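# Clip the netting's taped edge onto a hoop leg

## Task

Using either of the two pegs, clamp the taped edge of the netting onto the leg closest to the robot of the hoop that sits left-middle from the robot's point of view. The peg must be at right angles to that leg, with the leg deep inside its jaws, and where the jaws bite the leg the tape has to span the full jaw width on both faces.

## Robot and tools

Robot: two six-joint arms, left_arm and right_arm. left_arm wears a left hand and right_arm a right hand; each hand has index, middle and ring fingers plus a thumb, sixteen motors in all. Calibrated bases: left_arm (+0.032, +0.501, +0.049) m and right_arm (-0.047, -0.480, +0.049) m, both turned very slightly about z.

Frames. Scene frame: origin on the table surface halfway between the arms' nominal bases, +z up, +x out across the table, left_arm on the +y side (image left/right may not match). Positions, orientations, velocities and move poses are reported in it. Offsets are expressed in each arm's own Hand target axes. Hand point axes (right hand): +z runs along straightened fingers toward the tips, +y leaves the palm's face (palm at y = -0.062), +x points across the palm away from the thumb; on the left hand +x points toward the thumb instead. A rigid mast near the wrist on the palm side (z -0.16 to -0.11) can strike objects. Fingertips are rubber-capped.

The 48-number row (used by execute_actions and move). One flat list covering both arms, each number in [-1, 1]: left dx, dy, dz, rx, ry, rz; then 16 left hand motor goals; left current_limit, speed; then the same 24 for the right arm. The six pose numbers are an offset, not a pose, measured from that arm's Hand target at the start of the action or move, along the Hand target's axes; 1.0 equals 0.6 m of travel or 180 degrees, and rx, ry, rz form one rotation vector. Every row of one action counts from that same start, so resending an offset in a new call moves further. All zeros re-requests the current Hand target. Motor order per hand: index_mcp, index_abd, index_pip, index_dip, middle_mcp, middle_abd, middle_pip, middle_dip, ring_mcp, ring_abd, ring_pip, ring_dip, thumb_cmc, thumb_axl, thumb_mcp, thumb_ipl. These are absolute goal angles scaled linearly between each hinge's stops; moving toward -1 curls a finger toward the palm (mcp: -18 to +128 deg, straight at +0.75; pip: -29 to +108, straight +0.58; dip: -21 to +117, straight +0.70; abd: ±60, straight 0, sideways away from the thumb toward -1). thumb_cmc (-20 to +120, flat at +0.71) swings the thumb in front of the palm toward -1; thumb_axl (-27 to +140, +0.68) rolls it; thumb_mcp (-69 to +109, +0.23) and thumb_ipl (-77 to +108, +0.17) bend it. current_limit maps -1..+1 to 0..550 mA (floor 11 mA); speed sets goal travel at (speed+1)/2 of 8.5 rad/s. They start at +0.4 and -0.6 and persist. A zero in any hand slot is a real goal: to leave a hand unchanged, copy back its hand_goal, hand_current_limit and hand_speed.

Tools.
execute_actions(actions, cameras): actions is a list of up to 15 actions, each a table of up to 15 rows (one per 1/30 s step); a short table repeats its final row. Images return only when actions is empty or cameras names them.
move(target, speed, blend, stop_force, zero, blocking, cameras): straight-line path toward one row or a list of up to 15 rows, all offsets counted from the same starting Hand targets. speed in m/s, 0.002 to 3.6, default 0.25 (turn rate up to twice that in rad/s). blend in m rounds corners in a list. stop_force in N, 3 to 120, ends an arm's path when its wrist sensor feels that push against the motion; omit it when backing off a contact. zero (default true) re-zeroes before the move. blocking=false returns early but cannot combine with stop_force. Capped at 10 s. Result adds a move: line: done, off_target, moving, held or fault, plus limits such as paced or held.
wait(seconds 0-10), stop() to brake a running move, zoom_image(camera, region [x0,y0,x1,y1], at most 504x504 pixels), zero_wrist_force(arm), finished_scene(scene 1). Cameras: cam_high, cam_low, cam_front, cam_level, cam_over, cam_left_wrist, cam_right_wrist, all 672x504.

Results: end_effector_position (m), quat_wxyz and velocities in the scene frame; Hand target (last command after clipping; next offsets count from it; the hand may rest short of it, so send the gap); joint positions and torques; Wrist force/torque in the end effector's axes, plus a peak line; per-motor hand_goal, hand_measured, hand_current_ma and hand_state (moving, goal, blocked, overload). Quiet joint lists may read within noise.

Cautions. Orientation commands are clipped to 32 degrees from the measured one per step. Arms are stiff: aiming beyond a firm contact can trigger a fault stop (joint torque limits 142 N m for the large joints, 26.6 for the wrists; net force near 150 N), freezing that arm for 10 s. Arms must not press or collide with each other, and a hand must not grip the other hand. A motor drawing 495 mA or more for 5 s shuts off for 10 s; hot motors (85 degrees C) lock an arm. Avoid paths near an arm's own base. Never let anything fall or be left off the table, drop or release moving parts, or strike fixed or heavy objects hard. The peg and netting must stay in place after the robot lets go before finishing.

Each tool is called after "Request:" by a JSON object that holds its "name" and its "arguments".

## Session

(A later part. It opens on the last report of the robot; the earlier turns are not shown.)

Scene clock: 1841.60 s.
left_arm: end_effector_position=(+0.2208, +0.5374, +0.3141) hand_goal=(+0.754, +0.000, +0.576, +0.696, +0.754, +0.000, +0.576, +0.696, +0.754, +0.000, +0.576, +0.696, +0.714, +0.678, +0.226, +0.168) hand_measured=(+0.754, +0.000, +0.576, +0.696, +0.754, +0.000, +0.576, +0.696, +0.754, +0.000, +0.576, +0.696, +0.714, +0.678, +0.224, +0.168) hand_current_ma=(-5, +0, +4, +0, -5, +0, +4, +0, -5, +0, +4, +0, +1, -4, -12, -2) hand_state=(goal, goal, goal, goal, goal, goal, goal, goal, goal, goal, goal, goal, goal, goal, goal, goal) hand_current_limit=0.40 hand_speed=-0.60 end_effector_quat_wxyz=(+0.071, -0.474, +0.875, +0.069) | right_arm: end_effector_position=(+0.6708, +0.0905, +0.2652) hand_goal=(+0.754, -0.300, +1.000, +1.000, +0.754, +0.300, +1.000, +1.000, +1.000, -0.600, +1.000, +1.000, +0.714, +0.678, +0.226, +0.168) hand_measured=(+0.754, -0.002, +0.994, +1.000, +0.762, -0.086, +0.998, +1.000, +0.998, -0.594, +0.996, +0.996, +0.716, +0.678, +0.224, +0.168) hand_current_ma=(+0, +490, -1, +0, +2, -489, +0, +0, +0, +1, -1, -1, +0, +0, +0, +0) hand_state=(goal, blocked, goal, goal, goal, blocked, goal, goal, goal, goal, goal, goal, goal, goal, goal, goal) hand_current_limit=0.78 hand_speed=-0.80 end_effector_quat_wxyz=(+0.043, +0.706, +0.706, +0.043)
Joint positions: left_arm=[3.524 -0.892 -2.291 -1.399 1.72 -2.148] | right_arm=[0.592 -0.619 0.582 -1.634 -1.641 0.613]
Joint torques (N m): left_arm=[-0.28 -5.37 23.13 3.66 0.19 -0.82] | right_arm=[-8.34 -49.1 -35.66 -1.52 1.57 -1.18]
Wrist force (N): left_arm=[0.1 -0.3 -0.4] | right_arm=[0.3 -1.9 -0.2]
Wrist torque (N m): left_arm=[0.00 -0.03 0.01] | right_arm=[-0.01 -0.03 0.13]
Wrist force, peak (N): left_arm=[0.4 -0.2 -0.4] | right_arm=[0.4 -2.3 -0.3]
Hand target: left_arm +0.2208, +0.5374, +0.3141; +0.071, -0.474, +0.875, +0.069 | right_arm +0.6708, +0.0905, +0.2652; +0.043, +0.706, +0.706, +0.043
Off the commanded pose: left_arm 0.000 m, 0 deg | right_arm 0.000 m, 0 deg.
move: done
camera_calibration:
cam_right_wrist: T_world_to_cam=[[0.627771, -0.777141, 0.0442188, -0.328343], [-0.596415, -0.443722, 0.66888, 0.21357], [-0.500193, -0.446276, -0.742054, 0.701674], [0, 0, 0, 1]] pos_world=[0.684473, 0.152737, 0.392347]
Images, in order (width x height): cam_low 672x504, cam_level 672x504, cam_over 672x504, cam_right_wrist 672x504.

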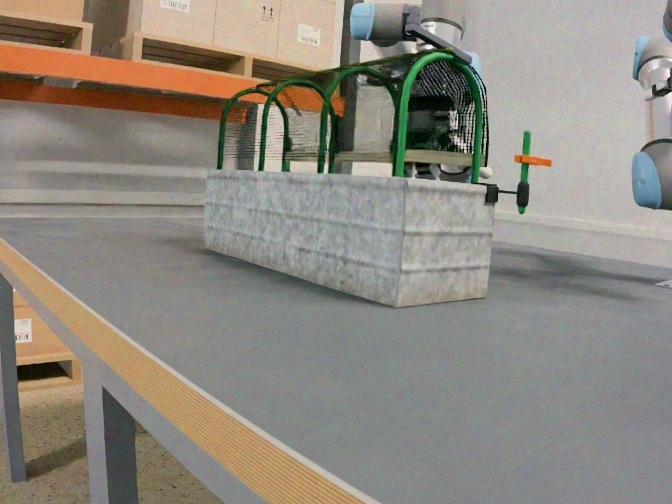

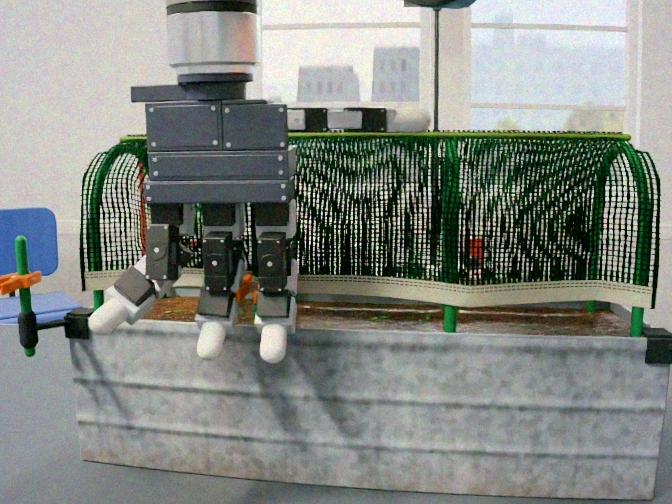

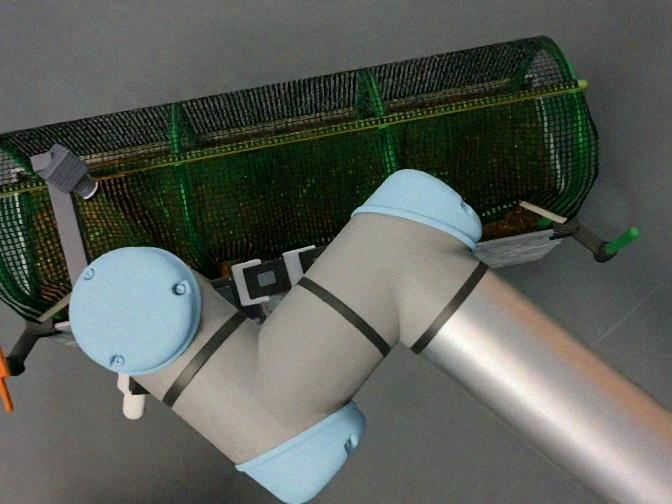

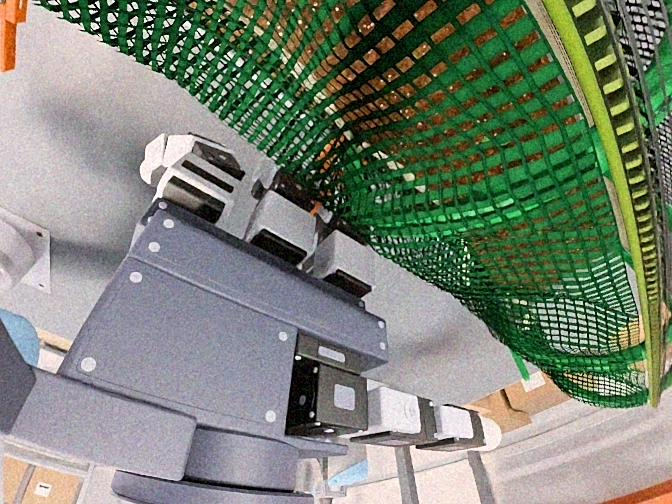

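Request:
{"name": "move", "arguments": {"target": [0,0,0,0,0,0,0.754,0,0.576,0.696,0.754,0,0.576,0.696,0.754,0,0.576,0.696,0.714,0.678,0.226,0.168,0.4,-0.6,0,0.0018,0,0,0,0,0.754,0.08,1,1,0.754,-0.16,1,1,1,-0.6,1,1,0.714,0.678,0.226,0.168,0.78,-0.92], "speed": 0.02, "cameras": ["cam_right_wrist", "cam_over", "cam_level"]}}

Request:
{"name": "zoom_image", "arguments": {"camera": "cam_level", "region": [205, 250, 285, 330]}}

Request:
{"name": "zoom_image", "arguments": {"camera": "cam_right_wrist", "region": [300, 90, 420, 210]}}

Scene clock: 1883.80 s.
left_arm: end_effector_position=(+0.2208, +0.5374, +0.3141) hand_goal=(+0.754, +0.000, +0.576, +0.696, +0.754, +0.000, +0.576, +0.696, +0.754, +0.000, +0.576, +0.696, +0.714, +0.678, +0.226, +0.168) hand_measured=(+0.754, +0.000, +0.576, +0.696, +0.754, +0.000, +0.576, +0.696, +0.754, +0.000, +0.576, +0.696, +0.714, +0.678, +0.224, +0.168) hand_current_ma=(-5, +0, +4, +0, -5, +0, +4, +0, -5, +0, +4, +0, +1, -4, -12, -2) hand_state=(goal, goal, goal, goal, goal, goal, goal, goal, goal, goal, goal, goal, goal, goal, goal, goal) hand_current_limit=0.40 hand_speed=-0.60 end_effector_quat_wxyz=(+0.071, -0.474, +0.875, +0.069) | right_arm: end_effector_position=(+0.6719, +0.0905, +0.2653) hand_goal=(+0.754, +0.080, +1.000, +1.000, +0.754, -0.160, +1.000, +1.000, +1.000, -0.600, +1.000, +1.000, +0.714, +0.678, +0.226, +0.168) hand_measured=(+0.754, +0.096, +0.994, +1.000, +0.754, -0.180, +0.998, +1.000, +0.998, -0.594, +0.996, +0.996, +0.716, +0.678, +0.224, +0.168) hand_current_ma=(+0, +6, -1, +0, +0, -10, +0, +0, +0, +1, -1, -1, +0, +0, +0, +0) hand_state=(goal, goal, goal, goal, goal, goal, goal, goal, goal, goal, goal, goal, goal, goal, goal, goal) hand_current_limit=0.78 hand_speed=-0.92 end_effector_quat_wxyz=(+0.043, +0.706, +0.706, +0.043)
Joint positions: left_arm=[3.524 -0.892 -2.291 -1.399 1.72 -2.148] | right_arm=[0.592 -0.616 0.576 -1.631 -1.641 0.612]
Joint torques (N m): left_arm=[0.07 -4.52 22.84 3.7 0.19 -0.89] | right_arm=[-8.52 -49.79 -34.78 -1.14 1.65 -1.13]
Wrist force (N): left_arm=[0.2 0.1 -0.2] | right_arm=[0.4 -0.4 -0.6]
Wrist torque (N m): left_arm=[0.03 -0.03 0.00] | right_arm=[-0.04 -0.06 0.14]
Wrist force, peak (N): left_arm=[0.5 -0.2 -0.5] | right_arm=[0.4 -2.6 -0.4]
Hand target: left_arm +0.2208, +0.5374, +0.3141; +0.071, -0.474, +0.875, +0.069 | right_arm +0.6719, +0.0905, +0.2653; +0.043, +0.706, +0.706, +0.043
Off the commanded pose: left_arm 0.000 m, 0 deg | right_arm 0.000 m, 0 deg.
move: done
camera_calibration:
cam_right_wrist: T_world_to_cam=[[0.627771, -0.777141, 0.0442188, -0.328976], [-0.596415, -0.443722, 0.66888, 0.2141], [-0.500193, -0.446276, -0.742054, 0.702249], [0, 0, 0, 1]] pos_world=[0.685473, 0.152737, 0.392447]
Images, in order (width x height): cam_level 672x504, cam_over 672x504, cam_right_wrist 672x504.

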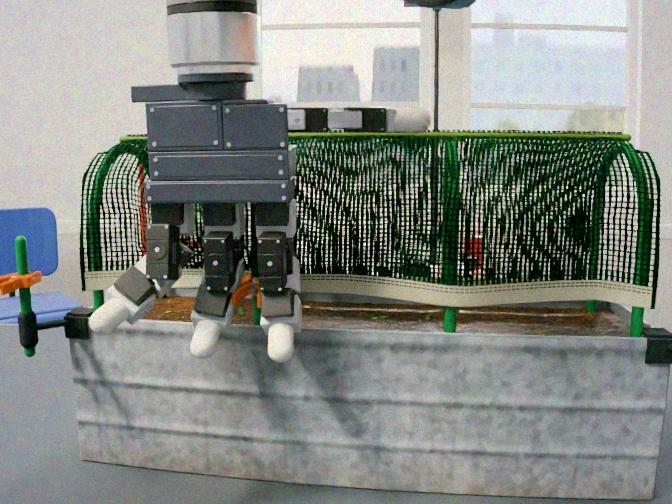

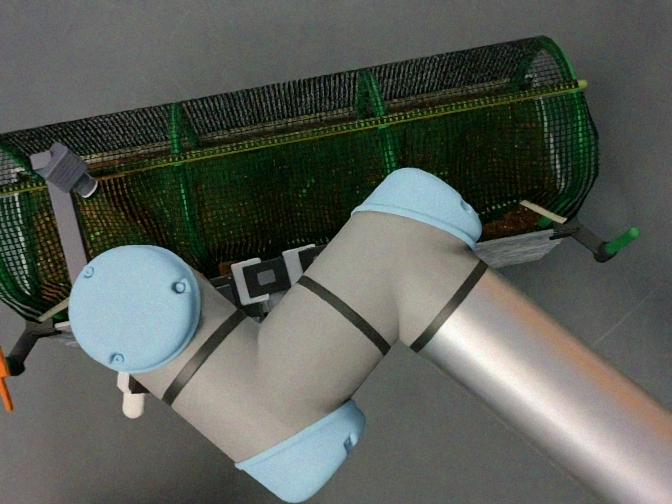

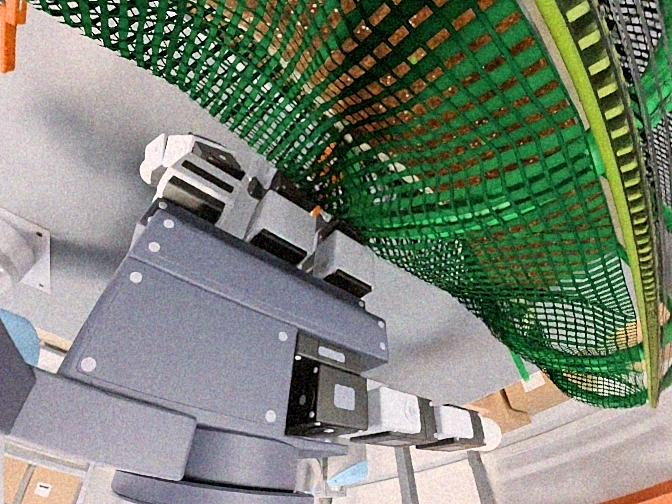

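Scaled by 6.300 from the camera's 672x504 image, which has a finer 960x720 frame.

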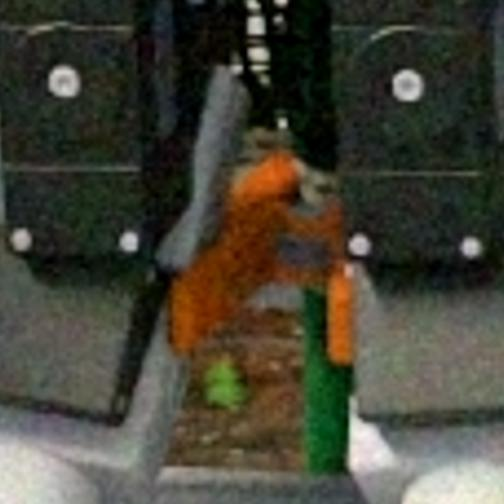

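Scaled by 4.200 from the camera's 672x504 image, which has a finer 960x720 frame.

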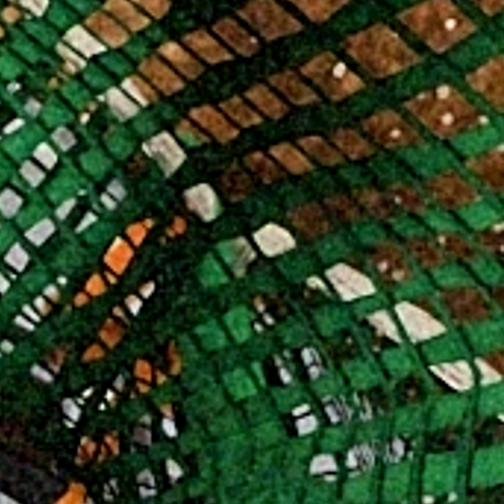

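Request:
{"name": "move", "arguments": {"target": [0,0,0,0,0,0,0.754,0,0.576,0.696,0.754,0,0.576,0.696,0.754,0,0.576,0.696,0.714,0.678,0.226,0.168,0.4,-0.6,0,0,0,0,0,0,0.754,0.55,1,1,0.754,-0.55,1,1,1,-0.6,1,1,0.714,0.678,0.226,0.168,0.6,-0.9], "speed": 0.02, "cameras": ["cam_level", "cam_low"]}}

Request:
{"name": "zoom_image", "arguments": {"camera": "cam_level", "region": [205, 250, 285, 330]}}

Scene clock: 1894.67 s.
left_arm: end_effector_position=(+0.2208, +0.5374, +0.3141) hand_goal=(+0.754, +0.000, +0.576, +0.696, +0.754, +0.000, +0.576, +0.696, +0.754, +0.000, +0.576, +0.696, +0.714, +0.678, +0.226, +0.168) hand_measured=(+0.754, +0.000, +0.576, +0.696, +0.754, +0.000, +0.576, +0.696, +0.754, +0.000, +0.576, +0.696, +0.714, +0.678, +0.224, +0.168) hand_current_ma=(-5, +0, +4, +0, -5, +0, +4, +0, -5, +0, +4, +0, +1, -4, -12, -2) hand_state=(goal, goal, goal, goal, goal, goal, goal, goal, goal, goal, goal, goal, goal, goal, goal, goal) hand_current_limit=0.40 hand_speed=-0.60 end_effector_quat_wxyz=(+0.071, -0.474, +0.875, +0.069) | right_arm: end_effector_position=(+0.6719, +0.0905, +0.2653) hand_goal=(+0.754, +0.550, +1.000, +1.000, +0.754, -0.550, +1.000, +1.000, +1.000, -0.600, +1.000, +1.000, +0.714, +0.678, +0.226, +0.168) hand_measured=(+0.754, +0.544, +0.996, +1.000, +0.754, -0.542, +0.998, +1.000, +0.998, -0.594, +0.996, +0.996, +0.716, +0.678, +0.224, +0.168) hand_current_ma=(+0, -1, -1, +0, +0, +2, +0, +0, +0, +1, -1, -1, +0, +0, +0, +0) hand_state=(goal, goal, goal, goal, goal, goal, goal, goal, goal, goal, goal, goal, goal, goal, goal, goal) hand_current_limit=0.60 hand_speed=-0.90 end_effector_quat_wxyz=(+0.043, +0.706, +0.706, +0.043)
Joint positions: left_arm=[3.524 -0.892 -2.291 -1.399 1.72 -2.148] | right_arm=[0.592 -0.616 0.576 -1.631 -1.641 0.612]
Joint torques (N m): left_arm=[0.13 -4.86 23.43 3.75 0.18 -0.89] | right_arm=[-7.75 -51.24 -35.21 -1.97 1.44 -1.03]
Wrist force (N): left_arm=[-0.1 0.2 0.0] | right_arm=[0.2 -0.8 -0.3]
Wrist torque (N m): left_arm=[0.02 0.00 -0.02] | right_arm=[-0.07 -0.06 0.13]
Wrist force, peak (N): left_arm=[0.5 -0.4 -0.5] | right_arm=[0.7 -0.7 -0.7]
Hand target: left_arm +0.2208, +0.5374, +0.3141; +0.071, -0.474, +0.875, +0.069 | right_arm +0.6719, +0.0905, +0.2653; +0.043, +0.706, +0.706, +0.043
Off the commanded pose: left_arm 0.000 m, 0 deg | right_arm 0.000 m, 0 deg.
move: done
Images, in order (width x height): cam_low 672x504, cam_level 672x504.

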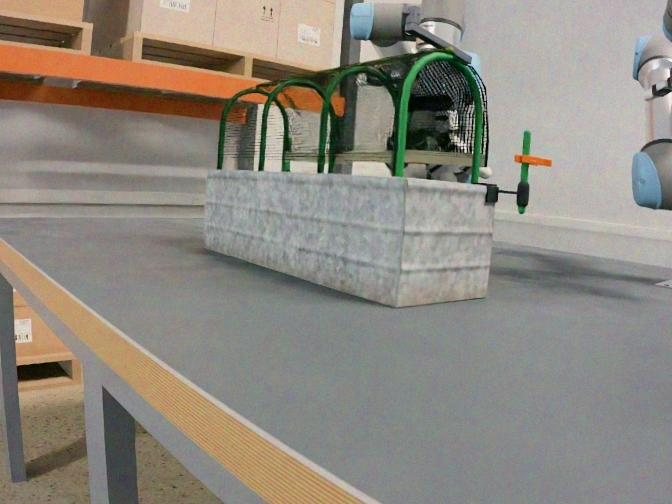

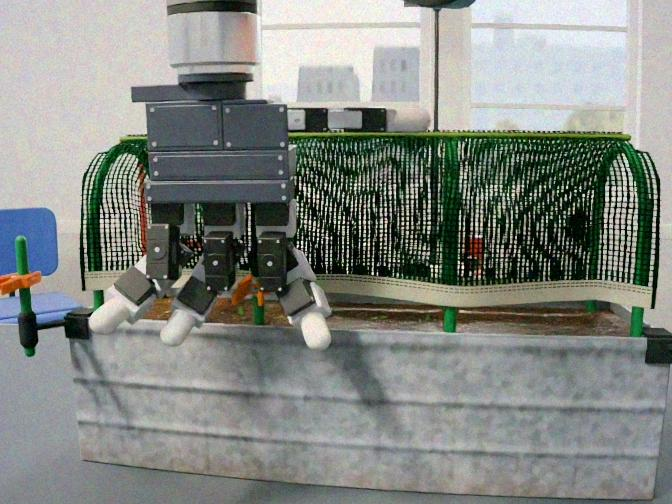

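Scaled by 6.300 from the camera's 672x504 image, which has a finer 960x720 frame.

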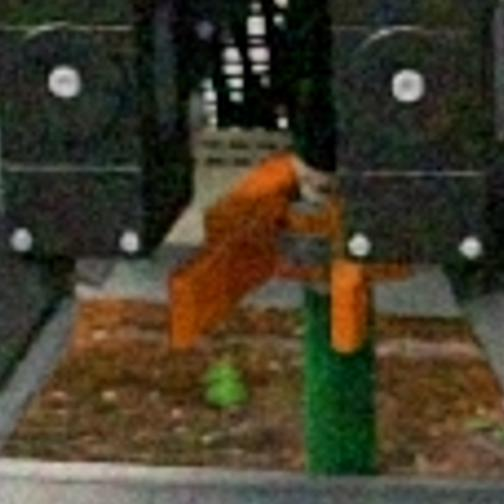

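Request:
{"name": "move", "arguments": {"target": [[0,0,0,0,0,0,0.754,0,0.576,0.696,0.754,0,0.576,0.696,0.754,0,0.576,0.696,0.714,0.678,0.226,0.168,0.4,-0.6,0,-0.1158,-0.0142,0,0,0,0.754,0.55,1,1,0.754,-0.55,1,1,1,-0.6,1,1,0.714,0.678,0.226,0.168,0.6,-0.9],[0,0,0,0,0,0,0.754,0,0.576,0.696,0.754,0,0.576,0.696,0.754,0,0.576,0.696,0.714,0.678,0.226,0.168,0.4,-0.6,-0.45,-0.24,-0.03,0,0,0,0.754,0.55,1,1,0.754,-0.55,1,1,1,-0.6,1,1,0.714,0.678,0.226,0.168,0.6,-0.9]], "speed": [0.06, 0.2], "blend": [0.02, 0], "cameras": ["all"]}}

Request:
{"name": "zoom_image", "arguments": {"camera": "cam_level", "region": [215, 240, 305, 330]}}

Request:
{"name": "zoom_image", "arguments": {"camera": "cam_over", "region": [170, 230, 270, 330]}}

Request:
{"name": "zoom_image", "arguments": {"camera": "cam_front", "region": [240, 250, 360, 350]}}

Request:
{"name": "zoom_image", "arguments": {"camera": "cam_low", "region": [370, 110, 510, 220]}}

Scene clock: 1907.70 s.
left_arm: end_effector_position=(+0.2208, +0.5374, +0.3141) hand_goal=(+0.754, +0.000, +0.576, +0.696, +0.754, +0.000, +0.576, +0.696, +0.754, +0.000, +0.576, +0.696, +0.714, +0.678, +0.226, +0.168) hand_measured=(+0.754, +0.000, +0.576, +0.696, +0.754, +0.000, +0.576, +0.696, +0.754, +0.000, +0.576, +0.696, +0.714, +0.678, +0.224, +0.168) hand_current_ma=(-5, +0, +4, +0, -5, +0, +4, +0, -5, +0, +4, +0, +1, -4, -12, -2) hand_state=(goal, goal, goal, goal, goal, goal, goal, goal, goal, goal, goal, goal, goal, goal, goal, goal) hand_current_limit=0.40 hand_speed=-0.60 end_effector_quat_wxyz=(+0.071, -0.474, +0.875, +0.069) | right_arm: end_effector_position=(+0.5270, -0.1794, +0.2654) hand_goal=(+0.754, +0.550, +1.000, +1.000, +0.754, -0.550, +1.000, +1.000, +1.000, -0.600, +1.000, +1.000, +0.714, +0.678, +0.226, +0.168) hand_measured=(+0.754, +0.544, +0.996, +1.000, +0.754, -0.542, +0.998, +1.000, +0.998, -0.594, +0.996, +0.996, +0.716, +0.678, +0.224, +0.168) hand_current_ma=(+0, -1, -1, +0, +0, +2, +0, +0, +0, +1, -1, -1, +0, +0, +0, +0) hand_state=(goal, goal, goal, goal, goal, goal, goal, goal, goal, goal, goal, goal, goal, goal, goal, goal) hand_current_limit=0.60 hand_speed=-0.90 end_effector_quat_wxyz=(+0.043, +0.706, +0.706, +0.043)
Joint positions: left_arm=[3.524 -0.892 -2.291 -1.399 1.72 -2.148] | right_arm=[0.347 -1.36 1.768 -2.093 -1.614 0.369]
Joint torques (N m): left_arm=[0.01 -4.92 23.25 3.84 0.13 -0.95] | right_arm=[-7.99 -42.43 -9.43 -3.99 1.88 -1.23]
Wrist force (N): left_arm=[0.3 0.0 -0.5] | right_arm=[-0.1 -0.5 0.1]
Wrist torque (N m): left_arm=[0.04 -0.06 0.02] | right_arm=[-0.08 -0.04 0.12]
Wrist force, peak (N): left_arm=[0.2 -0.4 -0.7] | right_arm=[0.9 -1.0 -0.3]
Hand target: left_arm +0.2208, +0.5374, +0.3141; +0.071, -0.474, +0.875, +0.069 | right_arm +0.5270, -0.1795, +0.2655; +0.043, +0.706, +0.706, +0.043
Off the commanded pose: left_arm 0.000 m, 0 deg | right_arm 0.000 m, 0 deg.
move: done
camera_calibration:
cam_right_wrist: T_world_to_cam=[[0.627813, -0.777109, 0.0441775, -0.447769], [-0.59634, -0.443745, 0.668932, 0.00778815], [-0.50023, -0.446309, -0.74201, 0.509393], [0, 0, 0, 1]] pos_world=[0.540574, -0.117163, 0.392546]

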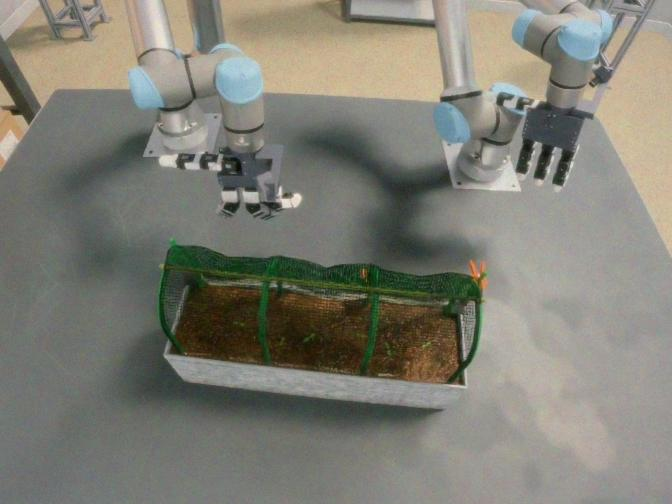

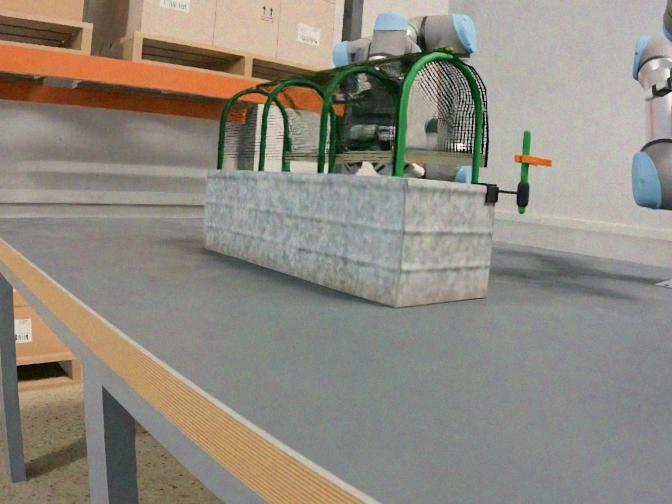

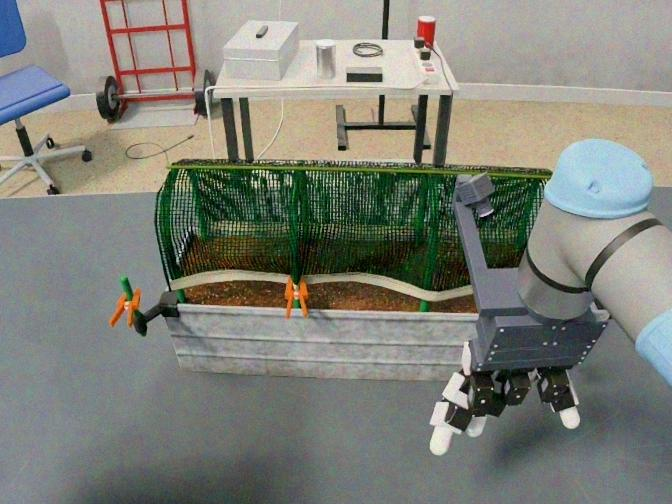

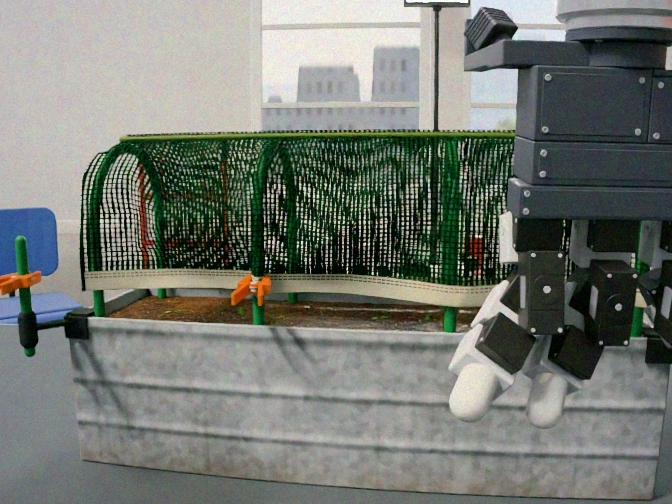

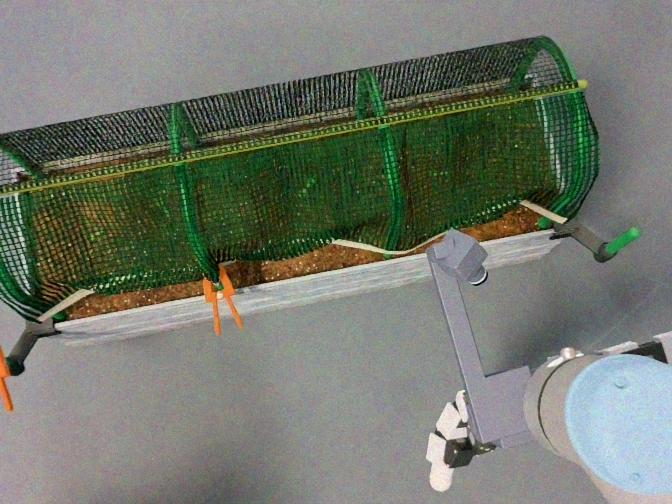

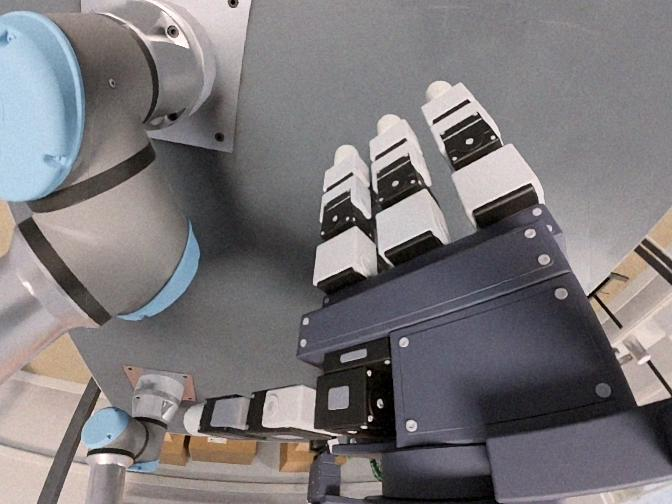

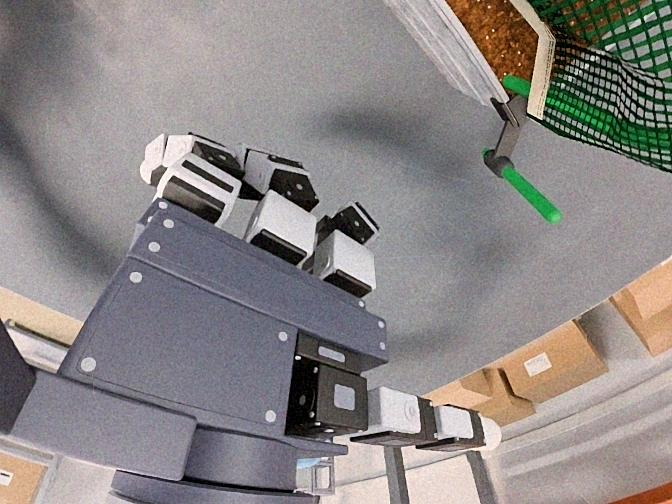

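Scaled by 5.600 from the camera's 672x504 image, which has a finer 960x720 frame.

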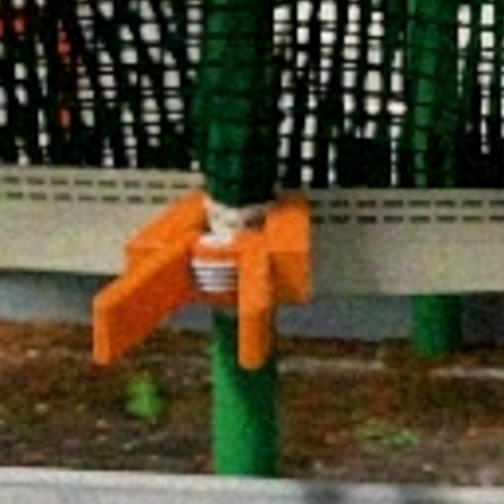

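Scaled by 5.040 from the camera's 672x504 image, which has a finer 960x720 frame.

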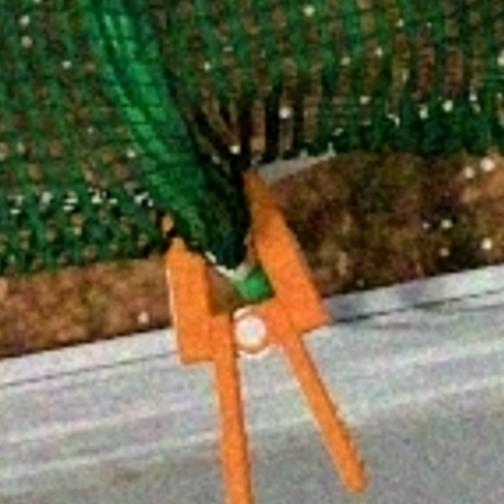

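Scaled by 4.200 from the camera's 672x504 image, which has a finer 960x720 frame.

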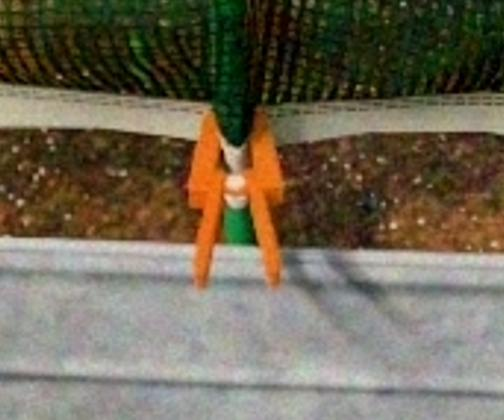

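Scaled by 3.600 from the camera's 672x504 image, which has a finer 960x720 frame.

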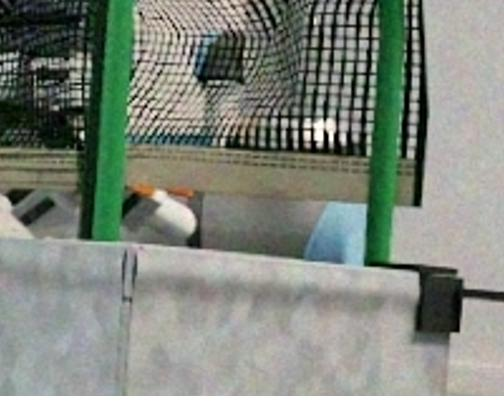

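Request:
{"name": "zoom_image", "arguments": {"camera": "cam_level", "region": [228, 262, 284, 304]}}

Request:
{"name": "zoom_image", "arguments": {"camera": "cam_front", "region": [270, 265, 326, 321]}}

Request:
{"name": "zoom_image", "arguments": {"camera": "cam_over", "region": [190, 255, 246, 311]}}

Request:
{"name": "zoom_image", "arguments": {"camera": "cam_low", "region": [385, 140, 441, 182]}}

Scaled by 9.000 from the camera's 672x504 image, which has a finer 960x720 frame.

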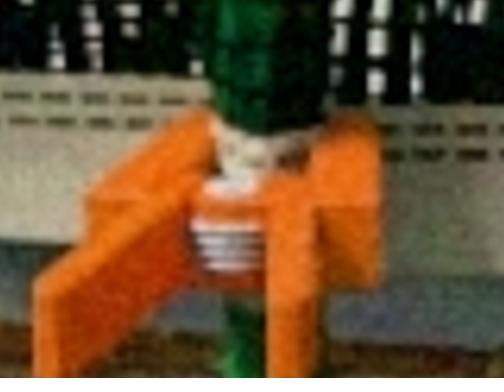

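Scaled by 9.000 from the camera's 672x504 image, which has a finer 960x720 frame.

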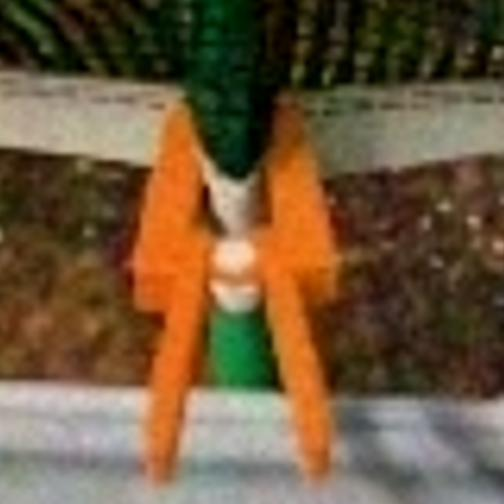

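Scaled by 9.000 from the camera's 672x504 image, which has a finer 960x720 frame.

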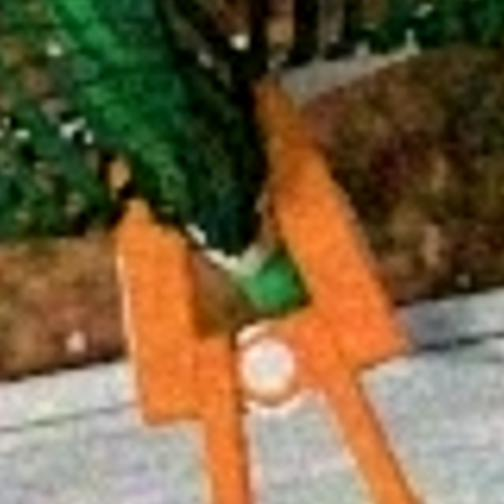

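Scaled by 9.000 from the camera's 672x504 image, which has a finer 960x720 frame.

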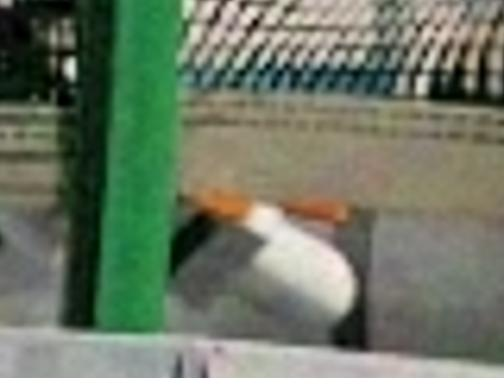

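Request:
{"name": "finished_scene", "arguments": {}}

The scene is finished: the task was done.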